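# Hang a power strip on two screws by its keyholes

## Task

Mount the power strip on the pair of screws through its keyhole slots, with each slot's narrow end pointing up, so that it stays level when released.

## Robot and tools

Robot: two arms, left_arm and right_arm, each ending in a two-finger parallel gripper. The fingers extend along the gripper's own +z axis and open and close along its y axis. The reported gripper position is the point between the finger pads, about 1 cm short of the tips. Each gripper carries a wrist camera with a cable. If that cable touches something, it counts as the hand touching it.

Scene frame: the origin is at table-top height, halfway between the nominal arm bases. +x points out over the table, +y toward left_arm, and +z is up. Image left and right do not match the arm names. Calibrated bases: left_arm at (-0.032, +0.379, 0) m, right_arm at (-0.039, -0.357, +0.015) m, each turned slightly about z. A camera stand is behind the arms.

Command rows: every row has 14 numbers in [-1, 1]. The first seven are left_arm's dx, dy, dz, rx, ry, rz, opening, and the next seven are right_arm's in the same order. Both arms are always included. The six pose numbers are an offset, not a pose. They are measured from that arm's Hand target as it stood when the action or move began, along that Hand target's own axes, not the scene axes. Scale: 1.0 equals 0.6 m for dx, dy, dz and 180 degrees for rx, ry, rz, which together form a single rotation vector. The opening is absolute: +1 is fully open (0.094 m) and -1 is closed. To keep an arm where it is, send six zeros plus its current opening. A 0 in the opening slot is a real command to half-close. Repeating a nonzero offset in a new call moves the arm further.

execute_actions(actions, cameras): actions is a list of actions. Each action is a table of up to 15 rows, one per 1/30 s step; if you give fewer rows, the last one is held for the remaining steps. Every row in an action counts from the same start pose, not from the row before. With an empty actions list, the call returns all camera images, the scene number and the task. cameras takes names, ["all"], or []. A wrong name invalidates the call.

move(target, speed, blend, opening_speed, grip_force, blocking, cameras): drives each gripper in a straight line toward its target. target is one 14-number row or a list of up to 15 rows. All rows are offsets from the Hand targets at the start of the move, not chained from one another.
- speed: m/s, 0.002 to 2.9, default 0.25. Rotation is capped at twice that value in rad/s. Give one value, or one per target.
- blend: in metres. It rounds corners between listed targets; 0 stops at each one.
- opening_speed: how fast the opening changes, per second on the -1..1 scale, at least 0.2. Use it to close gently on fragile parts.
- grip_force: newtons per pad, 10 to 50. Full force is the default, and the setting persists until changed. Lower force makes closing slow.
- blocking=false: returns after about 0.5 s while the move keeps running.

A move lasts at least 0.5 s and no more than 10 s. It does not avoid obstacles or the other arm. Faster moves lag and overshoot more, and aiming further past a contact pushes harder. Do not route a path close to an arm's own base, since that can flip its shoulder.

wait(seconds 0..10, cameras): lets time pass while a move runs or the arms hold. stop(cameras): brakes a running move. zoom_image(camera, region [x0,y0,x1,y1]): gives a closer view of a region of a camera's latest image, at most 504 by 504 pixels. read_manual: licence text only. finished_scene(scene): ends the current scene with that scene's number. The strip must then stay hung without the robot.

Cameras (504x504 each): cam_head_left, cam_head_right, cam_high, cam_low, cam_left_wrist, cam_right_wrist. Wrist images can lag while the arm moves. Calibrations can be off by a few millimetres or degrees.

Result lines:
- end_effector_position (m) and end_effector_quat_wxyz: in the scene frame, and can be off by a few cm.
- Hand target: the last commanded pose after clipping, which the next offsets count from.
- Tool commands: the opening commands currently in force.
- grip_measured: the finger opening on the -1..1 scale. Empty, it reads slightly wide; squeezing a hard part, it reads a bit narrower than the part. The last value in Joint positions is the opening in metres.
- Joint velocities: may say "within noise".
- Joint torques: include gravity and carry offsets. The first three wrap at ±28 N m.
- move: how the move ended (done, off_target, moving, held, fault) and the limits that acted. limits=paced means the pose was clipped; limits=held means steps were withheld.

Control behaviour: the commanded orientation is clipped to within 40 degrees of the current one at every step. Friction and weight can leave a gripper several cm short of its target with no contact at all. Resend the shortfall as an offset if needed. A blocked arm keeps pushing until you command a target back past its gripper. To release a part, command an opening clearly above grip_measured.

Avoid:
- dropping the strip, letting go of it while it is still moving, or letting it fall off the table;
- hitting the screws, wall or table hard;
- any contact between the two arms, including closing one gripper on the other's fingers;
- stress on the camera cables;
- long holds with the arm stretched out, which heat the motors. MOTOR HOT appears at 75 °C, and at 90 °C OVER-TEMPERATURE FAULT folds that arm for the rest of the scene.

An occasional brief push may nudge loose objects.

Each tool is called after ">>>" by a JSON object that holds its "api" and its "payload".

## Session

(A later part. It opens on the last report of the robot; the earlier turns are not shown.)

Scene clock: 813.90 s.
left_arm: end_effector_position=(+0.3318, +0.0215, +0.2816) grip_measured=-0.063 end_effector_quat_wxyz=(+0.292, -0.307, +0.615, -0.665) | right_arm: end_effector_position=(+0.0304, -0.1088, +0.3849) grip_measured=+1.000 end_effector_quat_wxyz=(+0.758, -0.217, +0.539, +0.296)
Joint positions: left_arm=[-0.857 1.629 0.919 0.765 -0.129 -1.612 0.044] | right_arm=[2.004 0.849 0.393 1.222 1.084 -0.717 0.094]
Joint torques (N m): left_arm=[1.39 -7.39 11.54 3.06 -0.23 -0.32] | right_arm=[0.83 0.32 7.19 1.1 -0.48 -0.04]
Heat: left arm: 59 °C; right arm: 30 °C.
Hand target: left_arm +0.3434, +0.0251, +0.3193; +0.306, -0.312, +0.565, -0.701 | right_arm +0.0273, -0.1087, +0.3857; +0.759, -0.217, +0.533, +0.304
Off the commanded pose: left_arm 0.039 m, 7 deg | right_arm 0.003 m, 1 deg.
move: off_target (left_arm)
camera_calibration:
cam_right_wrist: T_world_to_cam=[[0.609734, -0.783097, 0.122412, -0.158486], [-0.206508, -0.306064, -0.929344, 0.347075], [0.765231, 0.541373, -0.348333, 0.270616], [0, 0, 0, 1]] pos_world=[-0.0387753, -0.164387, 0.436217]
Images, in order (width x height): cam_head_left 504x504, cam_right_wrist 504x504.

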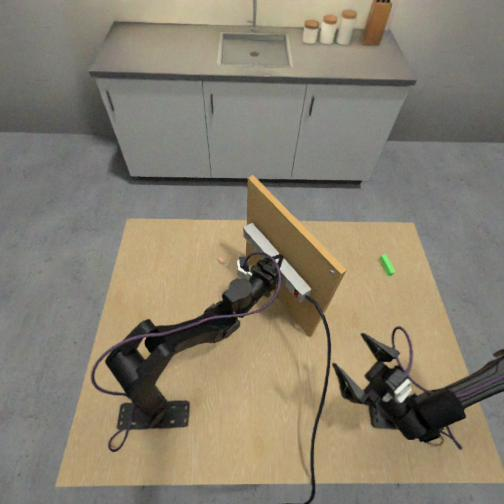

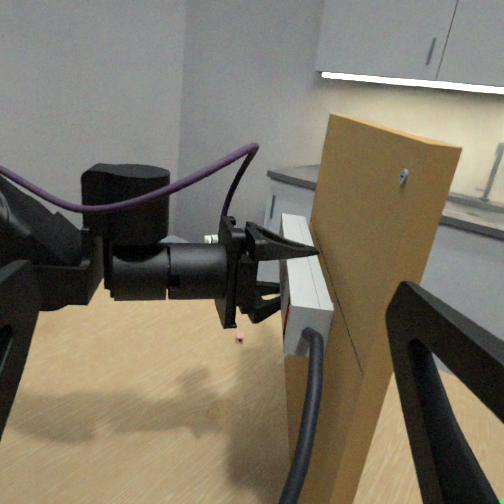

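>>> {"api": "move", "payload": {"target": [[-0.002,-0.001,0.016,0.0,-0.001,0,-0.8,0,0,0,0,0,0,1],[-0.002,-0.001,0.036,0.0,-0.001,0,-0.8,0,0,0,0,0,0,1]], "speed": 0.1, "blend": 0.01, "cameras": ["cam_right_wrist","cam_head_left"]}}

>>> {"api": "zoom_image", "payload": {"camera": "cam_right_wrist", "region": [200, 180, 400, 380]}}

>>> {"api": "zoom_image", "payload": {"camera": "cam_head_left", "region": [230, 210, 320, 300]}}

Scene clock: 827.93 s.
left_arm: end_effector_position=(+0.3385, +0.0145, +0.2853) grip_measured=-0.063 end_effector_quat_wxyz=(+0.291, -0.305, +0.615, -0.666) | right_arm: end_effector_position=(+0.0304, -0.1088, +0.3849) grip_measured=+1.000 end_effector_quat_wxyz=(+0.758, -0.217, +0.539, +0.296)
Joint positions: left_arm=[-0.854 1.659 0.964 0.753 -0.123 -1.612 0.044] | right_arm=[2.004 0.849 0.393 1.222 1.084 -0.717 0.094]
Joint torques (N m): left_arm=[2.3 -5.39 15.08 2.94 -0.27 -0.3] | right_arm=[0.83 0.32 7.19 1.11 -0.48 -0.04]
Heat: left arm: 61 °C; right arm: 30 °C.
Hand target: left_arm +0.3611, +0.0133, +0.3234; +0.306, -0.313, +0.564, -0.700 | right_arm +0.0273, -0.1087, +0.3857; +0.759, -0.217, +0.533, +0.304
Off the commanded pose: left_arm 0.044 m, 7 deg | right_arm 0.003 m, 1 deg.
move: off_target (left_arm); blend cut to 0.006 m at target 1
camera_calibration:
cam_right_wrist: T_world_to_cam=[[0.609734, -0.783097, 0.122412, -0.158486], [-0.206508, -0.306064, -0.929344, 0.347075], [0.765231, 0.541373, -0.348333, 0.270616], [0, 0, 0, 1]] pos_world=[-0.0387753, -0.164387, 0.436217]
Images, in order (width x height): cam_head_left 504x504, cam_right_wrist 504x504.

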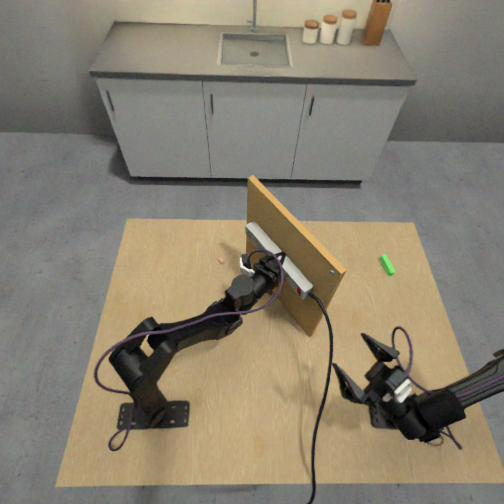

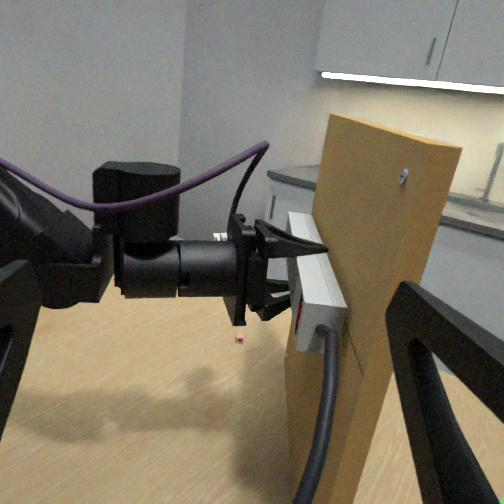

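Scaled by 2.520 from the camera's 504x504 image, which has a finer 720x720 frame.

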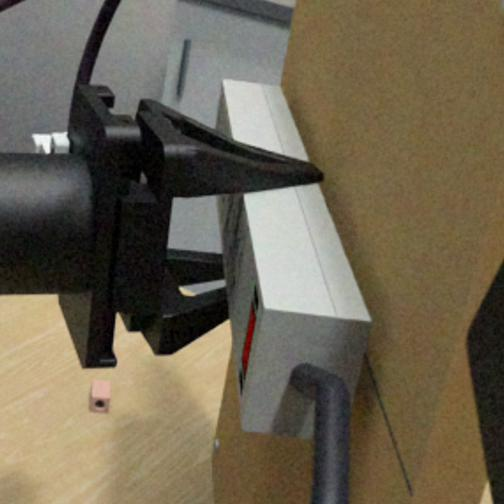

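Scaled by 5.600 from the camera's 504x504 image, which has a finer 720x720 frame.

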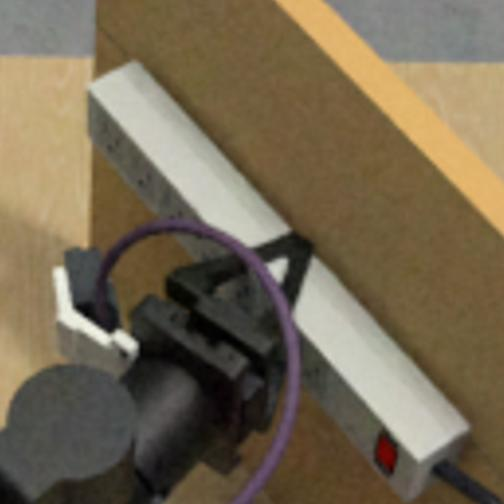

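>>> {"api": "move", "payload": {"target": [[0.0,-0.05,-0.09,0.0,0,0,-0.8,0,0,0,0,0,0,1],[0.001,0.008,-0.07,0.0,0,0,-0.8,0,0,0,0,0,0,1],[0.001,0.008,-0.034,0.0,0,0,-0.8,0,0,0,0,0,0,1],[0,0.0065,0.0,0.0,0,0,-0.8,0,0,0,0,0,0,1]], "speed": 0.12, "cameras": ["cam_right_wrist","cam_head_left"]}}

>>> {"api": "zoom_image", "payload": {"camera": "cam_right_wrist", "region": [200, 180, 400, 380]}}

>>> {"api": "zoom_image", "payload": {"camera": "cam_head_left", "region": [230, 210, 320, 300]}}

Scene clock: 853.10 s.
left_arm: end_effector_position=(+0.3405, +0.0151, +0.2825) grip_measured=-0.063 end_effector_quat_wxyz=(+0.293, -0.308, +0.612, -0.667) | right_arm: end_effector_position=(+0.0304, -0.1088, +0.3849) grip_measured=+1.000 end_effector_quat_wxyz=(+0.758, -0.217, +0.539, +0.296)
Joint positions: left_arm=[-0.852 1.671 0.959 0.774 -0.129 -1.615 0.044] | right_arm=[2.004 0.849 0.393 1.222 1.084 -0.717 0.094]
Joint torques (N m): left_arm=[2.19 -5.33 15.05 2.89 -0.18 -0.26] | right_arm=[0.83 0.32 7.17 1.11 -0.48 -0.04]
Heat: left arm: 58 °C; right arm: 30 °C.
Hand target: left_arm +0.3613, +0.0124, +0.3193; +0.306, -0.313, +0.564, -0.700 | right_arm +0.0273, -0.1087, +0.3857; +0.759, -0.217, +0.533, +0.304
Off the commanded pose: left_arm 0.043 m, 7 deg | right_arm 0.003 m, 1 deg.
move: off_target (left_arm)
camera_calibration:
cam_right_wrist: T_world_to_cam=[[0.609734, -0.783097, 0.122412, -0.158486], [-0.206508, -0.306064, -0.929344, 0.347075], [0.765231, 0.541373, -0.348333, 0.270616], [0, 0, 0, 1]] pos_world=[-0.0387753, -0.164387, 0.436217]
Images, in order (width x height): cam_head_left 504x504, cam_right_wrist 504x504.

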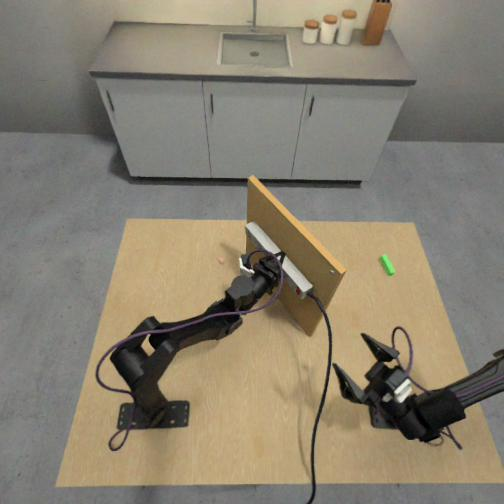

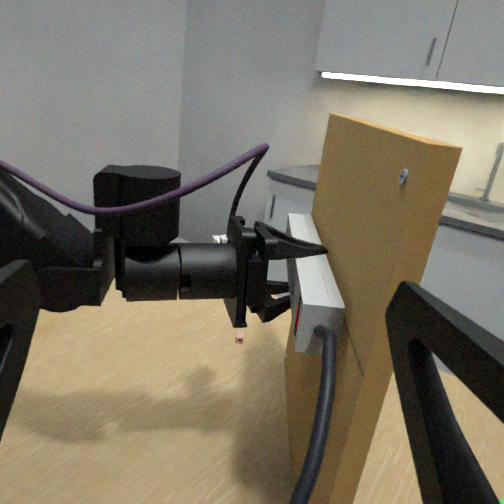

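Scaled by 2.520 from the camera's 504x504 image, which has a finer 720x720 frame.

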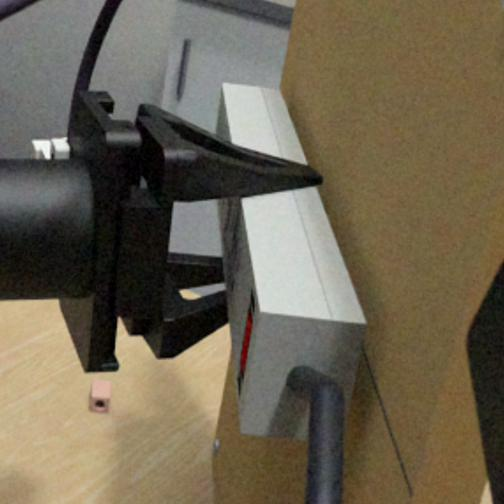

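Scaled by 5.600 from the camera's 504x504 image, which has a finer 720x720 frame.

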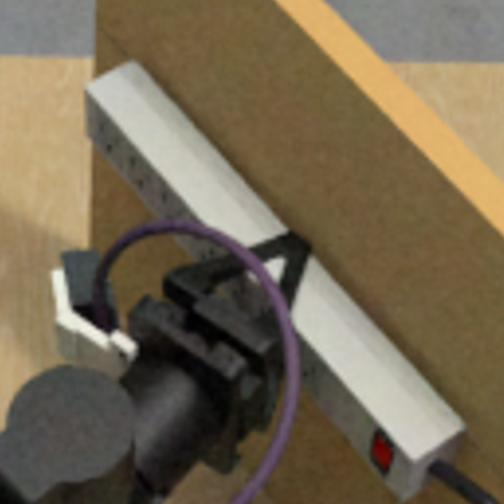

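>>> {"api": "move", "payload": {"target": [[0.002,-0.05,-0.09,0.0,-0.003,0,-0.8,0,0,0,0,0,0,1],[0.003,0.005,-0.07,0.0,-0.003,0,-0.8,0,0,0,0,0,0,1],[0.003,0.005,-0.034,0.0,-0.003,0,-0.8,0,0,0,0,0,0,1],[0.003,0.005,0.004,0.0,-0.003,0,-0.8,0,0,0,0,0,0,1]], "speed": 0.12, "cameras": ["cam_right_wrist","cam_head_left"]}}

>>> {"api": "zoom_image", "payload": {"camera": "cam_right_wrist", "region": [200, 180, 400, 380]}}

>>> {"api": "zoom_image", "payload": {"camera": "cam_head_left", "region": [230, 210, 320, 300]}}

Scene clock: 868.20 s.
left_arm: end_effector_position=(+0.3414, +0.0130, +0.2802) grip_measured=-0.064 end_effector_quat_wxyz=(+0.296, -0.312, +0.610, -0.665) | right_arm: end_effector_position=(+0.0304, -0.1088, +0.3849) grip_measured=+1.000 end_effector_quat_wxyz=(+0.758, -0.217, +0.539, +0.296)
Joint positions: left_arm=[-0.861 1.683 0.965 0.779 -0.149 -1.615 0.044] | right_arm=[2.004 0.849 0.393 1.222 1.084 -0.717 0.094]
Joint torques (N m): left_arm=[1.99 -5.37 15.08 2.87 -0.18 -0.28] | right_arm=[0.83 0.32 7.17 1.1 -0.48 -0.04]
Heat: left arm: 57 °C; right arm: 30 °C.
Hand target: left_arm +0.3623, +0.0092, +0.3171; +0.309, -0.316, +0.563, -0.699 | right_arm +0.0273, -0.1087, +0.3857; +0.759, -0.217, +0.533, +0.304
Off the commanded pose: left_arm 0.042 m, 7 deg | right_arm 0.003 m, 1 deg.
move: off_target (left_arm)
camera_calibration:
cam_right_wrist: T_world_to_cam=[[0.609734, -0.783097, 0.122412, -0.158486], [-0.206508, -0.306064, -0.929344, 0.347075], [0.765231, 0.541373, -0.348333, 0.270616], [0, 0, 0, 1]] pos_world=[-0.0387753, -0.164387, 0.436217]
Images, in order (width x height): cam_head_left 504x504, cam_right_wrist 504x504.

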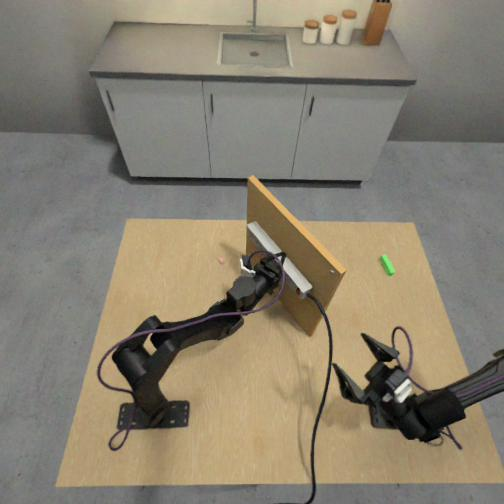

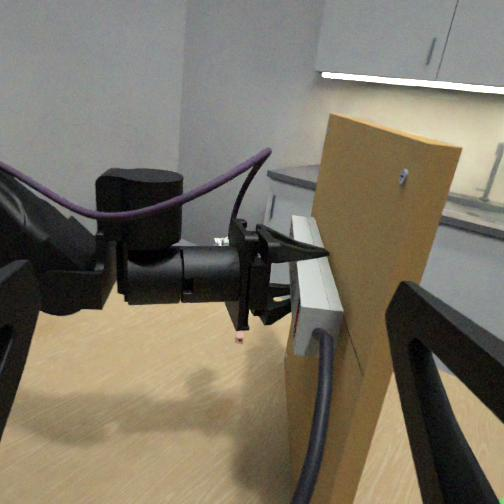

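Scaled by 2.520 from the camera's 504x504 image, which has a finer 720x720 frame.

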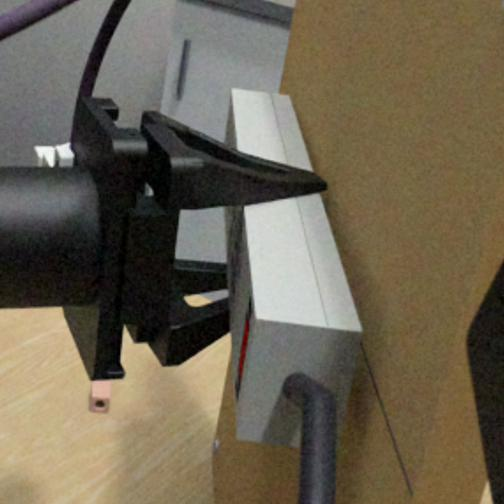

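Scaled by 5.600 from the camera's 504x504 image, which has a finer 720x720 frame.

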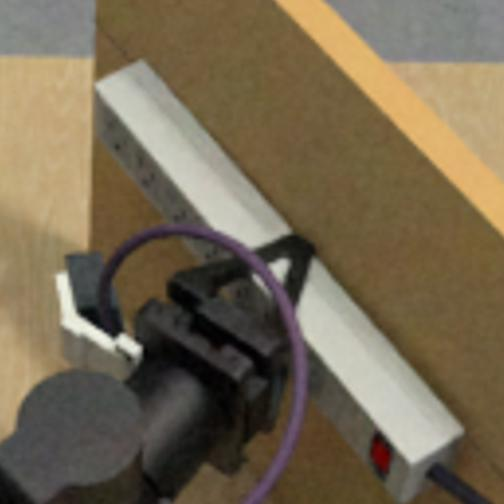

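>>> {"api": "move", "payload": {"target": [[0.0,0.0,0.0,0.0,-0.006,-0.004,-0.8,0,0,0,0,0,0,1],[0.0,0.0,0.008,0.0,-0.014,-0.005,-0.8,0,0,0,0,0,0,1]], "speed": 0.06, "cameras": ["cam_right_wrist","cam_head_left"]}}

>>> {"api": "zoom_image", "payload": {"camera": "cam_right_wrist", "region": [200, 180, 400, 380]}}

>>> {"api": "zoom_image", "payload": {"camera": "cam_head_left", "region": [230, 210, 320, 300]}}

Scene clock: 881.73 s.
left_arm: end_effector_position=(+0.3416, +0.0128, +0.2803) grip_measured=-0.064 end_effector_quat_wxyz=(+0.306, -0.325, +0.608, -0.657) | right_arm: end_effector_position=(+0.0304, -0.1088, +0.3849) grip_measured=+1.000 end_effector_quat_wxyz=(+0.758, -0.217, +0.539, +0.296)
Joint positions: left_arm=[-0.879 1.683 0.976 0.759 -0.202 -1.616 0.044] | right_arm=[2.004 0.849 0.393 1.222 1.084 -0.717 0.094]
Joint torques (N m): left_arm=[1.61 -4.19 16.53 2.97 -0.17 -0.43] | right_arm=[0.81 0.34 7.19 1.1 -0.48 -0.04]
Heat: left arm: 57 °C; right arm: 30 °C.
Hand target: left_arm +0.3660, +0.0062, +0.3178; +0.316, -0.336, +0.553, -0.694 | right_arm +0.0273, -0.1087, +0.3857; +0.759, -0.217, +0.533, +0.304
Off the commanded pose: left_arm 0.045 m, 8 deg | right_arm 0.003 m, 1 deg.
move: off_target (left_arm)
camera_calibration:
cam_right_wrist: T_world_to_cam=[[0.609734, -0.783097, 0.122412, -0.158486], [-0.206508, -0.306064, -0.929344, 0.347075], [0.765231, 0.541373, -0.348333, 0.270616], [0, 0, 0, 1]] pos_world=[-0.0387753, -0.164387, 0.436217]
Images, in order (width x height): cam_head_left 504x504, cam_right_wrist 504x504.

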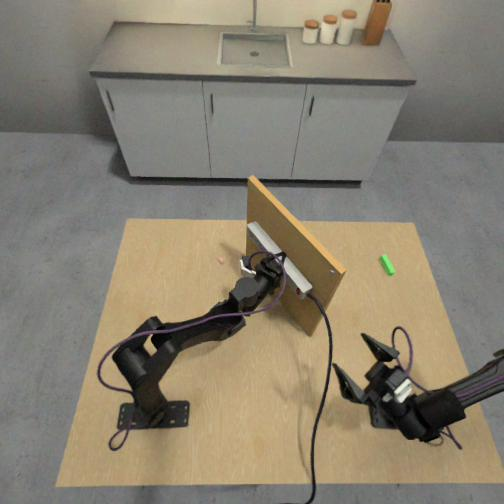

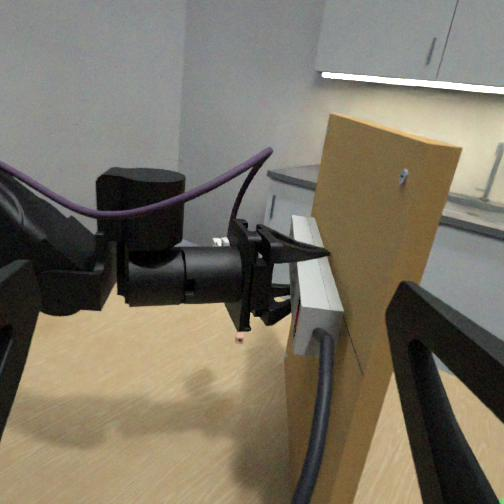

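Scaled by 2.520 from the camera's 504x504 image, which has a finer 720x720 frame.

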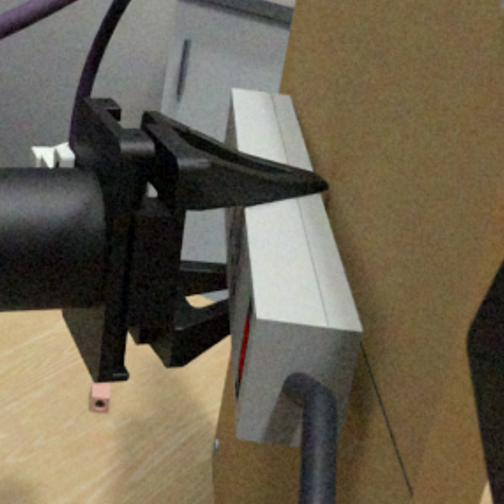

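Scaled by 5.600 from the camera's 504x504 image, which has a finer 720x720 frame.

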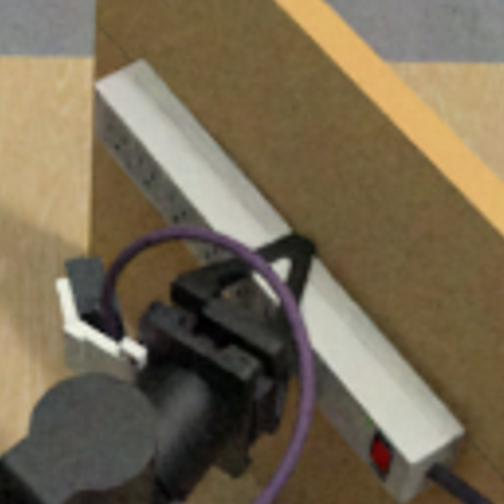

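>>> {"api": "move", "payload": {"target": [[0.0,0.0,-0.028,0.0,-0.002,-0.012,-0.8,0,0,0,0,0,0,1],[0.0,0.0,0.004,0.0,-0.004,-0.012,-0.8,0,0,0,0,0,0,1],[0.0,0.0,-0.028,0.0,-0.002,-0.022,-0.8,0,0,0,0,0,0,1],[0.0,0.0,0.004,0.0,-0.004,-0.022,-0.8,0,0,0,0,0,0,1]], "speed": 0.1, "cameras": ["cam_right_wrist","cam_head_left"]}}

>>> {"api": "zoom_image", "payload": {"camera": "cam_right_wrist", "region": [200, 180, 400, 380]}}

Scene clock: 898.60 s.
left_arm: end_effector_position=(+0.3418, +0.0128, +0.2801) grip_measured=-0.064 end_effector_quat_wxyz=(+0.307, -0.334, +0.605, -0.654) | right_arm: end_effector_position=(+0.0304, -0.1088, +0.3849) grip_measured=+1.000 end_effector_quat_wxyz=(+0.758, -0.217, +0.539, +0.296)
Joint positions: left_arm=[-0.887 1.683 0.982 0.747 -0.228 -1.627 0.044] | right_arm=[2.004 0.849 0.393 1.222 1.084 -0.717 0.094]
Joint torques (N m): left_arm=[2.48 -3.63 17.07 2.98 -0.13 -1.01] | right_arm=[0.84 0.32 7.19 1.1 -0.48 -0.04]
Heat: left arm: 59 °C; right arm: 30 °C.
Hand target: left_arm +0.3681, +0.0050, +0.3181; +0.295, -0.359, +0.539, -0.702 | right_arm +0.0273, -0.1087, +0.3857; +0.759, -0.217, +0.533, +0.304
Off the commanded pose: left_arm 0.047 m, 10 deg | right_arm 0.003 m, 1 deg.
move: off_target (left_arm)
camera_calibration:
cam_right_wrist: T_world_to_cam=[[0.609734, -0.783097, 0.122412, -0.158486], [-0.206508, -0.306064, -0.929344, 0.347075], [0.765231, 0.541373, -0.348333, 0.270616], [0, 0, 0, 1]] pos_world=[-0.0387753, -0.164387, 0.436217]
Images, in order (width x height): cam_head_left 504x504, cam_right_wrist 504x504.

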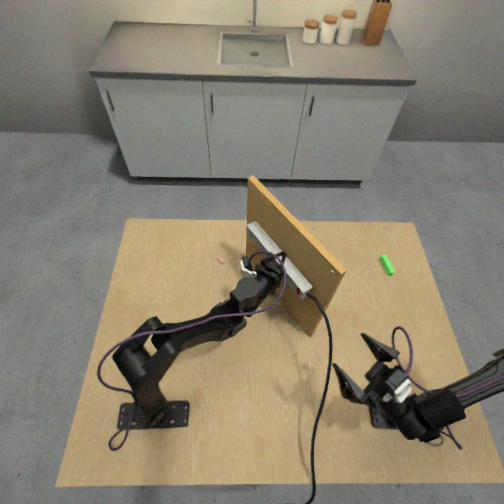

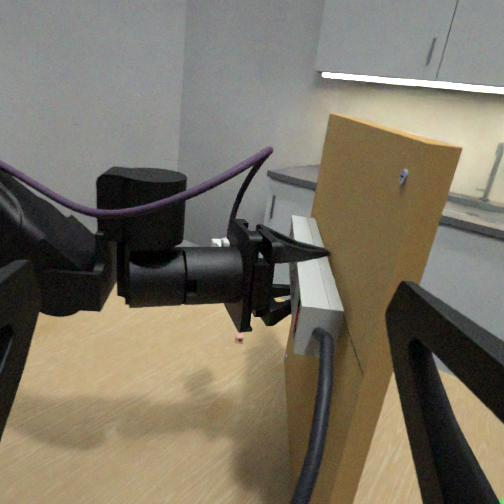

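Scaled by 2.520 from the camera's 504x504 image, which has a finer 720x720 frame.

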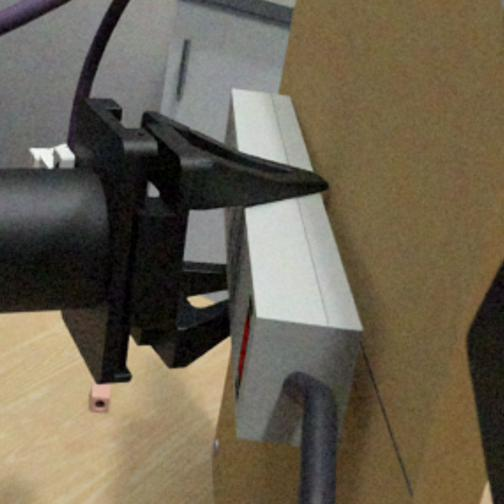

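>>> {"api": "move", "payload": {"target": [[0.0,0.0,-0.05,0.0,0.01,0,-0.8,0,0,0,0,0,0,1]], "speed": 0.1, "cameras": ["cam_right_wrist","cam_head_left"]}}

>>> {"api": "zoom_image", "payload": {"camera": "cam_right_wrist", "region": [200, 180, 400, 380]}}

Scene clock: 906.83 s.
left_arm: end_effector_position=(+0.3406, +0.0137, +0.2815) grip_measured=-0.064 end_effector_quat_wxyz=(-0.300, +0.336, -0.598, +0.664) | right_arm: end_effector_position=(+0.0304, -0.1088, +0.3849) grip_measured=+1.000 end_effector_quat_wxyz=(+0.758, -0.217, +0.539, +0.296)
Joint positions: left_arm=[-0.884 1.682 0.969 0.775 -0.217 -1.645 0.044] | right_arm=[2.004 0.849 0.393 1.222 1.084 -0.717 0.094]
Joint torques (N m): left_arm=[1.5 -9.81 7.73 3.15 0.06 -0.82] | right_arm=[0.83 0.32 7.17 1.1 -0.48 -0.04]
Heat: left arm: 59 °C; right arm: 30 °C.
Hand target: left_arm +0.3434, +0.0214, +0.3135; -0.287, +0.348, -0.544, +0.708 | right_arm +0.0273, -0.1087, +0.3857; +0.759, -0.217, +0.533, +0.304
Off the commanded pose: left_arm 0.033 m, 8 deg | right_arm 0.003 m, 1 deg.
move: off_target (left_arm)
camera_calibration:
cam_right_wrist: T_world_to_cam=[[0.609734, -0.783097, 0.122412, -0.158486], [-0.206508, -0.306064, -0.929344, 0.347075], [0.765231, 0.541373, -0.348333, 0.270616], [0, 0, 0, 1]] pos_world=[-0.0387753, -0.164387, 0.436217]
Images, in order (width x height): cam_head_left 504x504, cam_right_wrist 504x504.

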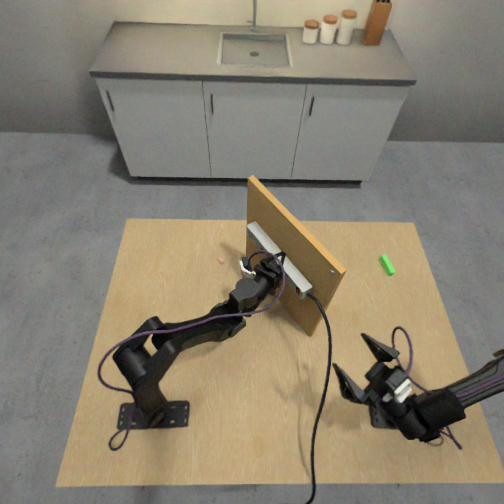

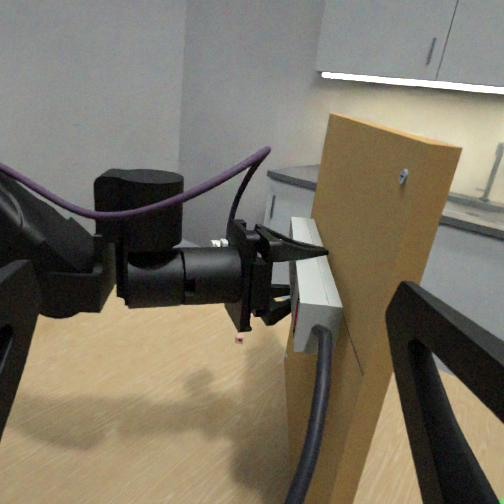

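Scaled by 2.520 from the camera's 504x504 image, which has a finer 720x720 frame.

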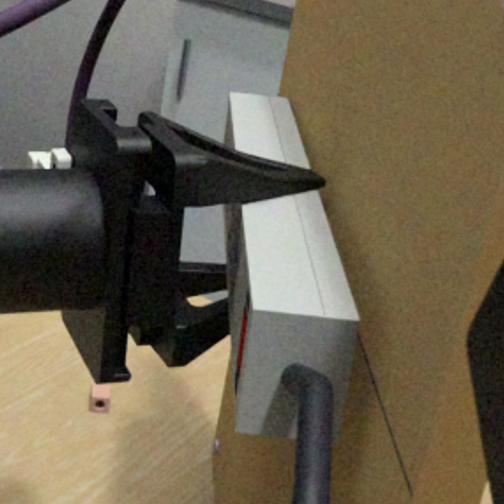

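>>> {"api": "move", "payload": {"target": [[0.0,0.0,0.03,0.0,-0.012,0,-0.8,0,0,0,0,0,0,1],[0.0,0.0,0.055,0.0,-0.016,0.006,-0.8,0,0,0,0,0,0,1]], "speed": 0.1, "cameras": ["cam_right_wrist","cam_head_left"]}}

>>> {"api": "zoom_image", "payload": {"camera": "cam_right_wrist", "region": [200, 180, 400, 380]}}

Scene clock: 912.70 s.
left_arm: end_effector_position=(+0.3416, +0.0126, +0.2813) grip_measured=-0.064 end_effector_quat_wxyz=(+0.310, -0.350, +0.598, -0.651) | right_arm: end_effector_position=(+0.0304, -0.1088, +0.3849) grip_measured=+1.000 end_effector_quat_wxyz=(+0.758, -0.217, +0.539, +0.296)
Joint positions: left_arm=[-0.904 1.684 0.993 0.734 -0.275 -1.644 0.044] | right_arm=[2.004 0.849 0.393 1.222 1.084 -0.717 0.094]
Joint torques (N m): left_arm=[2.74 -3.19 17.37 3.06 0.08 -0.65] | right_arm=[0.83 0.32 7.19 1.1 -0.48 -0.04]
Heat: left arm: 58 °C; right arm: 30 °C.
Hand target: left_arm +0.3698, +0.0024, +0.3191; +0.307, -0.360, +0.540, -0.696 | right_arm +0.0273, -0.1087, +0.3857; +0.759, -0.217, +0.533, +0.304
Off the commanded pose: left_arm 0.048 m, 8 deg | right_arm 0.003 m, 1 deg.
move: off_target (left_arm)
camera_calibration:
cam_right_wrist: T_world_to_cam=[[0.609734, -0.783097, 0.122412, -0.158486], [-0.206508, -0.306064, -0.929344, 0.347075], [0.765231, 0.541373, -0.348333, 0.270616], [0, 0, 0, 1]] pos_world=[-0.0387753, -0.164387, 0.436217]
Images, in order (width x height): cam_head_left 504x504, cam_right_wrist 504x504.

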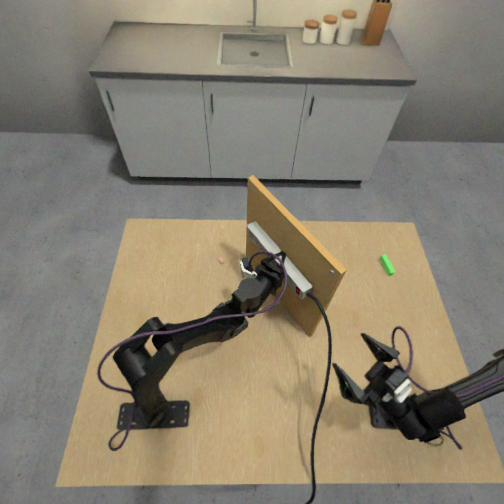

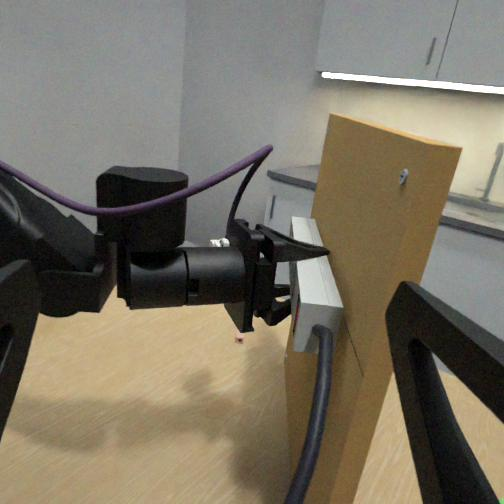

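Scaled by 2.520 from the camera's 504x504 image, which has a finer 720x720 frame.

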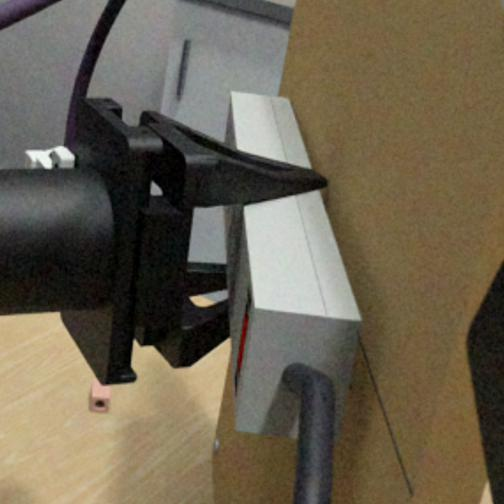

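>>> {"api": "move", "payload": {"target": [[0.0,0.0,-0.05,0.0,0.01,0.018,-0.8,0,0,0,0,0,0,1],[0.0,0.0,0.0,0.0,-0.004,0.012,-0.8,0,0,0,0,0,0,1]], "speed": 0.1, "cameras": ["cam_right_wrist","cam_head_left"]}}

>>> {"api": "zoom_image", "payload": {"camera": "cam_right_wrist", "region": [200, 180, 400, 380]}}

Scene clock: 929.90 s.
left_arm: end_effector_position=(+0.3418, +0.0125, +0.2812) grip_measured=-0.064 end_effector_quat_wxyz=(+0.318, -0.353, +0.597, -0.647) | right_arm: end_effector_position=(+0.0304, -0.1088, +0.3849) grip_measured=+1.000 end_effector_quat_wxyz=(+0.758, -0.217, +0.539, +0.296)
Joint positions: left_arm=[-0.912 1.687 0.998 0.729 -0.3 -1.636 0.044] | right_arm=[2.004 0.849 0.393 1.222 1.084 -0.717 0.094]
Joint torques (N m): left_arm=[3.17 -3.08 17.32 3.11 0.1 -0.29] | right_arm=[0.83 0.34 7.17 1.1 -0.48 -0.04]
Heat: left arm: 58 °C; right arm: 30 °C.
Hand target: left_arm +0.3699, +0.0025, +0.3191; +0.323, -0.355, +0.544, -0.688 | right_arm +0.0273, -0.1087, +0.3857; +0.759, -0.217, +0.533, +0.304
Off the commanded pose: left_arm 0.048 m, 8 deg | right_arm 0.003 m, 1 deg.
move: off_target (left_arm)
camera_calibration:
cam_right_wrist: T_world_to_cam=[[0.609734, -0.783097, 0.122412, -0.158486], [-0.206508, -0.306064, -0.929344, 0.347075], [0.765231, 0.541373, -0.348333, 0.270616], [0, 0, 0, 1]] pos_world=[-0.0387753, -0.164387, 0.436217]
Images, in order (width x height): cam_head_left 504x504, cam_right_wrist 504x504.

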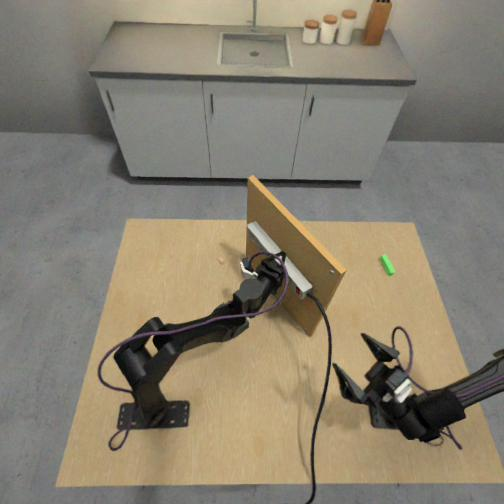

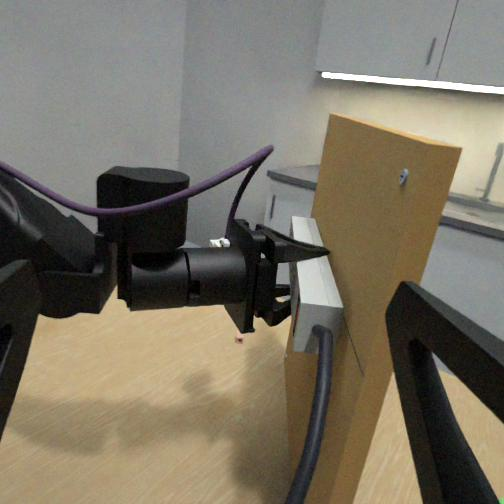

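Scaled by 2.520 from the camera's 504x504 image, which has a finer 720x720 frame.

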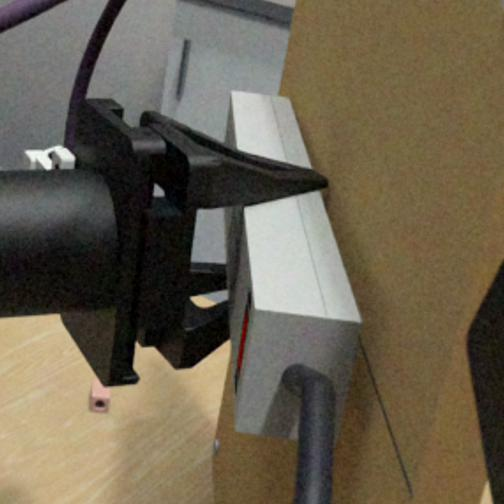

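>>> {"api": "move", "payload": {"target": [[0.0,0.0,-0.055,0.0,0.01,0.024,-0.8,0,0,0,0,0,0,1],[0.0,0.0,0.0,0.0,-0.006,0.014,-0.8,0,0,0,0,0,0,1],[0.0,0.0,-0.055,0.0,0.01,0.034,-0.8,0,0,0,0,0,0,1],[0.0,0.0,0.0,0.0,-0.006,0.024,-0.8,0,0,0,0,0,0,1]], "speed": 0.12, "cameras": ["cam_right_wrist","cam_head_left"]}}

>>> {"api": "zoom_image", "payload": {"camera": "cam_right_wrist", "region": [200, 180, 400, 380]}}

>>> {"api": "zoom_image", "payload": {"camera": "cam_head_left", "region": [230, 210, 320, 300]}}

Scene clock: 942.23 s.
left_arm: end_effector_position=(+0.3419, +0.0118, +0.2771) grip_measured=-0.064 end_effector_quat_wxyz=(+0.346, -0.335, +0.608, -0.632) | right_arm: end_effector_position=(+0.0304, -0.1088, +0.3849) grip_measured=+1.000 end_effector_quat_wxyz=(+0.758, -0.217, +0.539, +0.296)
Joint positions: left_arm=[-0.92 1.698 0.995 0.743 -0.321 -1.561 0.044] | right_arm=[2.004 0.849 0.393 1.222 1.084 -0.717 0.094]
Joint torques (N m): left_arm=[3.08 -3.93 17.7 2.94 0.09 -0.24] | right_arm=[0.83 0.32 7.19 1.1 -0.48 -0.04]
Heat: left arm: 58 °C; right arm: 30 °C.
Hand target: left_arm +0.3699, +0.0025, +0.3189; +0.354, -0.340, +0.554, -0.672 | right_arm +0.0273, -0.1087, +0.3857; +0.759, -0.217, +0.533, +0.304
Off the commanded pose: left_arm 0.051 m, 8 deg | right_arm 0.003 m, 1 deg.
move: off_target (left_arm)
camera_calibration:
cam_right_wrist: T_world_to_cam=[[0.609734, -0.783097, 0.122412, -0.158486], [-0.206508, -0.306064, -0.929344, 0.347075], [0.765231, 0.541373, -0.348333, 0.270616], [0, 0, 0, 1]] pos_world=[-0.0387753, -0.164387, 0.436217]
Images, in order (width x height): cam_head_left 504x504, cam_right_wrist 504x504.

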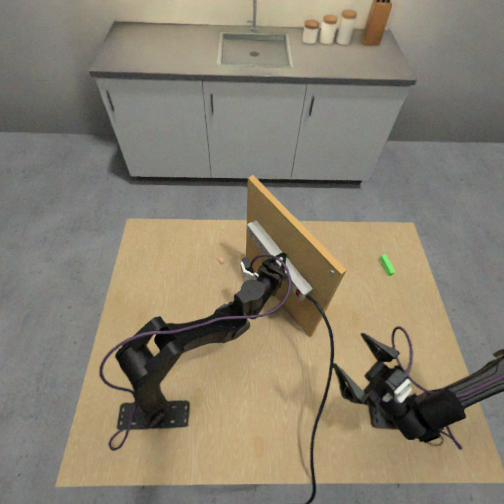

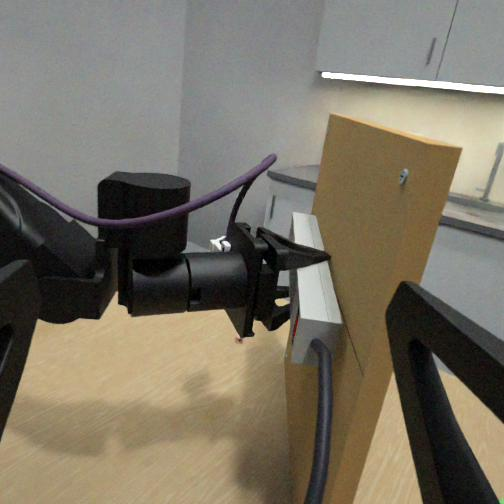

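Scaled by 2.520 from the camera's 504x504 image, which has a finer 720x720 frame.

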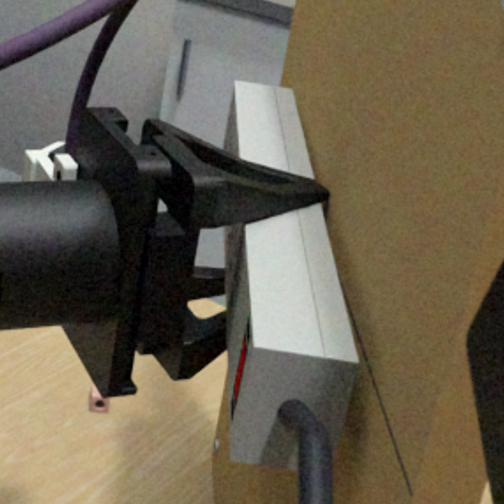

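Scaled by 5.600 from the camera's 504x504 image, which has a finer 720x720 frame.

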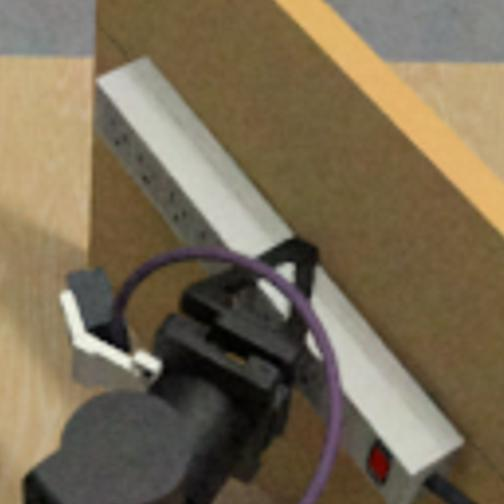

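>>> {"api": "move", "payload": {"target": [[0.0,0.0,-0.055,0.0,0.01,-0.015,-0.8,0,0,0,0,0,0,1],[0.0,0.0,0.0,0.0,-0.006,-0.008,-0.8,0,0,0,0,0,0,1]], "speed": 0.12, "cameras": ["cam_right_wrist"]}}

>>> {"api": "zoom_image", "payload": {"camera": "cam_right_wrist", "region": [200, 180, 400, 380]}}

Scene clock: 950.50 s.
left_arm: end_effector_position=(+0.3419, +0.0117, +0.2773) grip_measured=-0.064 end_effector_quat_wxyz=(+0.346, -0.349, +0.602, -0.629) | right_arm: end_effector_position=(+0.0304, -0.1088, +0.3849) grip_measured=+1.000 end_effector_quat_wxyz=(+0.758, -0.217, +0.539, +0.296)
Joint positions: left_arm=[-0.931 1.701 1.004 0.73 -0.357 -1.582 0.044] | right_arm=[2.004 0.849 0.393 1.222 1.084 -0.717 0.094]
Joint torques (N m): left_arm=[3.23 -3.92 17.69 3.03 0.12 -0.31] | right_arm=[0.83 0.32 7.17 1.1 -0.48 -0.04]
Heat: left arm: 59 °C; right arm: 30 °C.
Hand target: left_arm +0.3699, +0.0025, +0.3189; +0.351, -0.354, +0.547, -0.673 | right_arm +0.0273, -0.1087, +0.3857; +0.759, -0.217, +0.533, +0.304
Off the commanded pose: left_arm 0.051 m, 8 deg | right_arm 0.003 m, 1 deg.
move: off_target (left_arm)
camera_calibration:
cam_right_wrist: T_world_to_cam=[[0.609734, -0.783097, 0.122412, -0.158486], [-0.206508, -0.306064, -0.929344, 0.347075], [0.765231, 0.541373, -0.348333, 0.270616], [0, 0, 0, 1]] pos_world=[-0.0387753, -0.164387, 0.436217]
Images, in order (width x height): cam_right_wrist 504x504.

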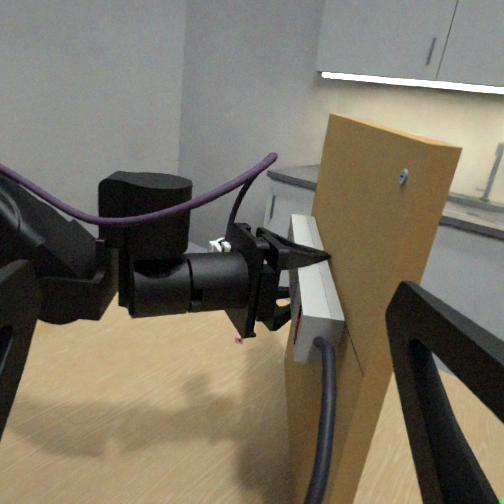

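Scaled by 2.520 from the camera's 504x504 image, which has a finer 720x720 frame.

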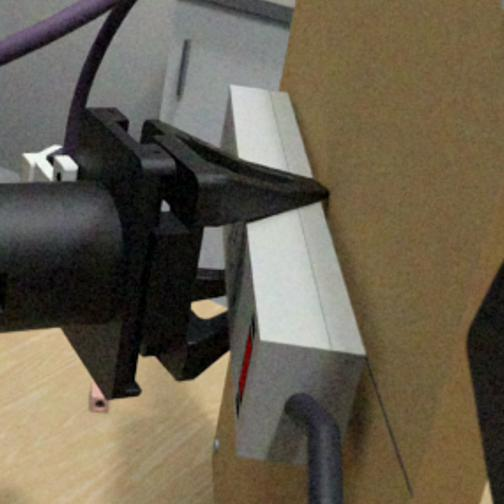

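>>> {"api": "move", "payload": {"target": [[0.0,0.0,-0.055,0.0,0.01,-0.016,-0.8,0,0,0,0,0,0,1],[0.0,0.0,0.0,0.0,-0.004,-0.008,-0.8,0,0,0,0,0,0,1]], "speed": 0.12, "cameras": ["cam_right_wrist"]}}

>>> {"api": "zoom_image", "payload": {"camera": "cam_right_wrist", "region": [200, 180, 400, 380]}}

>>> {"api": "move", "payload": {"target": [[0.0,0.0,-0.055,0.0,0.01,-0.016,-0.8,0,0,0,0,0,0,1],[0.0,0.0,0.0,0.0,-0.004,-0.008,-0.8,0,0,0,0,0,0,1]], "speed": 0.12, "cameras": ["cam_right_wrist"]}}

>>> {"api": "zoom_image", "payload": {"camera": "cam_right_wrist", "region": [200, 180, 400, 380]}}

Scene clock: 961.40 s.
left_arm: end_effector_position=(+0.3419, +0.0118, +0.2784) grip_measured=-0.064 end_effector_quat_wxyz=(+0.346, -0.360, +0.597, -0.628) | right_arm: end_effector_position=(+0.0304, -0.1088, +0.3849) grip_measured=+1.000 end_effector_quat_wxyz=(+0.758, -0.217, +0.539, +0.296)
Joint positions: left_arm=[-0.939 1.7 1.014 0.716 -0.382 -1.6 0.044] | right_arm=[2.004 0.849 0.393 1.222 1.084 -0.717 0.094]
Joint torques (N m): left_arm=[3.55 -3.63 16.87 3.14 0.21 -0.38] | right_arm=[0.83 0.34 7.19 1.1 -0.48 -0.04]
Heat: left arm: 58 °C; right arm: 29 °C.
Hand target: left_arm +0.3700, +0.0026, +0.3190; +0.346, -0.365, +0.540, -0.675 | right_arm +0.0273, -0.1087, +0.3857; +0.759, -0.217, +0.533, +0.304
Off the commanded pose: left_arm 0.050 m, 9 deg | right_arm 0.003 m, 1 deg.
move: off_target (left_arm)
camera_calibration:
cam_right_wrist: T_world_to_cam=[[0.609734, -0.783097, 0.122412, -0.158486], [-0.206508, -0.306064, -0.929344, 0.347075], [0.765231, 0.541373, -0.348333, 0.270616], [0, 0, 0, 1]] pos_world=[-0.0387753, -0.164387, 0.436217]
Images, in order (width x height): cam_right_wrist 504x504.

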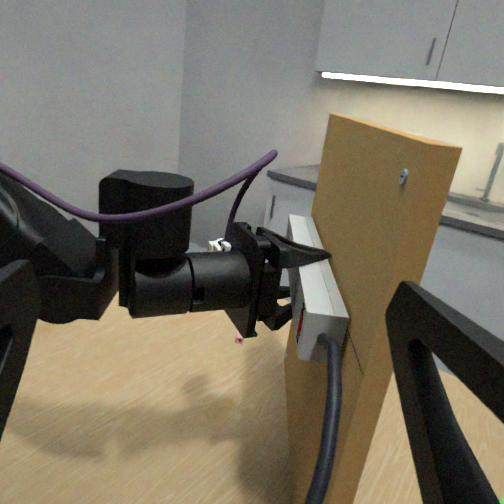

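Scaled by 2.520 from the camera's 504x504 image, which has a finer 720x720 frame.

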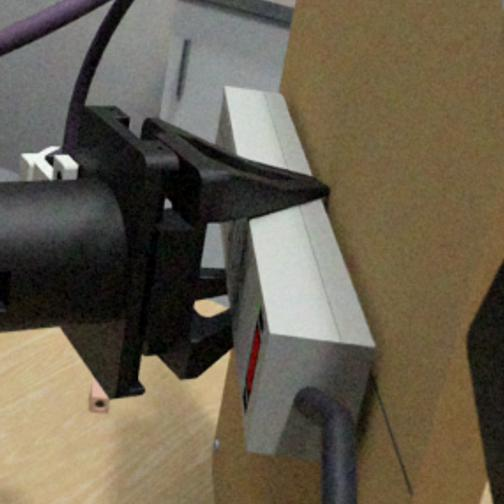

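Scene clock: 963.00 s.
left_arm: end_effector_position=(+0.3417, +0.0118, +0.2795) grip_measured=-0.064 end_effector_quat_wxyz=(+0.342, -0.372, +0.592, -0.628) | right_arm: end_effector_position=(+0.0304, -0.1088, +0.3849) grip_measured=+1.000 end_effector_quat_wxyz=(+0.758, -0.217, +0.539, +0.296)
Joint positions: left_arm=[-0.946 1.7 1.022 0.705 -0.403 -1.623 0.044] | right_arm=[2.004 0.849 0.393 1.222 1.084 -0.717 0.094]
Joint torques (N m): left_arm=[3.7 -3.54 16.61 3.19 0.26 -0.37] | right_arm=[0.83 0.34 7.17 1.1 -0.48 -0.04]
Heat: left arm: 58 °C; right arm: 29 °C.
Hand target: left_arm +0.3698, +0.0025, +0.3190; +0.341, -0.376, +0.533, -0.677 | right_arm +0.0273, -0.1087, +0.3857; +0.759, -0.217, +0.533, +0.304
Off the commanded pose: left_arm 0.049 m, 9 deg | right_arm 0.003 m, 1 deg.
move: off_target (left_arm)
camera_calibration:
cam_right_wrist: T_world_to_cam=[[0.609734, -0.783097, 0.122412, -0.158486], [-0.206508, -0.306064, -0.929344, 0.347075], [0.765231, 0.541373, -0.348333, 0.270616], [0, 0, 0, 1]] pos_world=[-0.0387753, -0.164387, 0.436217]
Images, in order (width x height): cam_right_wrist 504x504.

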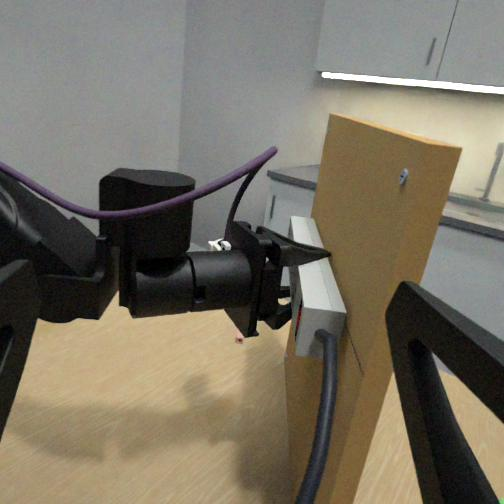

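Scaled by 2.520 from the camera's 504x504 image, which has a finer 720x720 frame.

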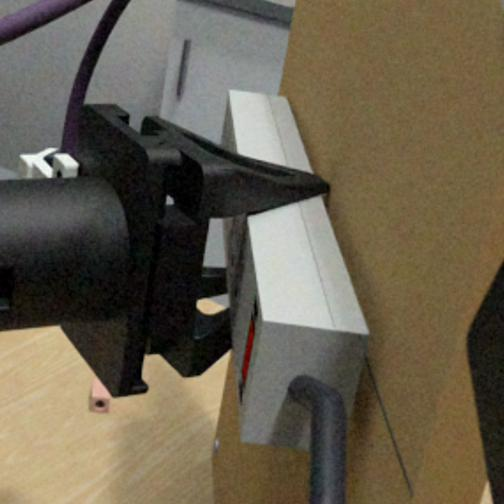

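>>> {"api": "move", "payload": {"target": [[0.0,0.0,-0.055,0.0,0.01,0.016,-0.8,0,0,0,0,0,0,1],[0.0,0.0,0.003,0.0,-0.002,0.01,-0.8,0,0,0,0,0,0,1]], "speed": 0.12, "cameras": ["cam_right_wrist"]}}

>>> {"api": "zoom_image", "payload": {"camera": "cam_right_wrist", "region": [200, 180, 400, 380]}}

Scene clock: 975.53 s.
left_arm: end_effector_position=(+0.3414, +0.0115, +0.2796) grip_measured=-0.064 end_effector_quat_wxyz=(+0.355, -0.368, +0.592, -0.623) | right_arm: end_effector_position=(+0.0304, -0.1088, +0.3849) grip_measured=+1.000 end_effector_quat_wxyz=(+0.758, -0.217, +0.539, +0.296)
Joint positions: left_arm=[-0.954 1.706 1.024 0.712 -0.425 -1.597 0.044] | right_arm=[2.004 0.849 0.393 1.222 1.084 -0.717 0.094]
Joint torques (N m): left_arm=[4.31 -3.7 17.21 3.1 0.43 -0.28] | right_arm=[0.83 0.32 7.19 1.1 -0.48 -0.04]
Heat: left arm: 58 °C; right arm: 29 °C.
Hand target: left_arm +0.3714, +0.0017, +0.3191; +0.353, -0.369, +0.538, -0.670 | right_arm +0.0273, -0.1087, +0.3857; +0.759, -0.217, +0.533, +0.304
Off the commanded pose: left_arm 0.051 m, 8 deg | right_arm 0.003 m, 1 deg.
move: off_target (left_arm)
camera_calibration:
cam_right_wrist: T_world_to_cam=[[0.609734, -0.783097, 0.122412, -0.158486], [-0.206508, -0.306064, -0.929344, 0.347075], [0.765231, 0.541373, -0.348333, 0.270616], [0, 0, 0, 1]] pos_world=[-0.0387753, -0.164387, 0.436217]
Images, in order (width x height): cam_right_wrist 504x504.

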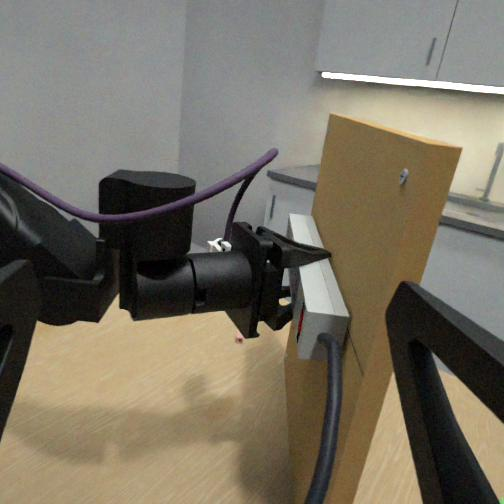

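Scaled by 2.520 from the camera's 504x504 image, which has a finer 720x720 frame.

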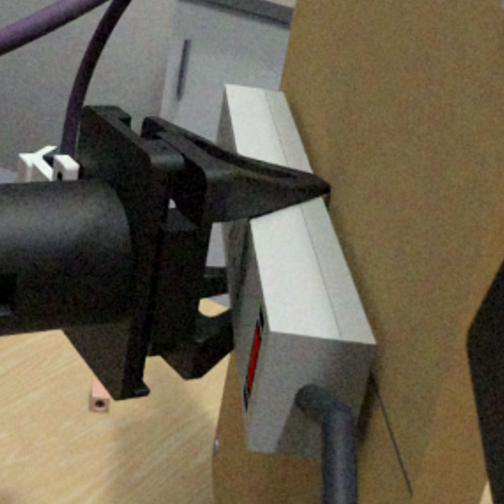

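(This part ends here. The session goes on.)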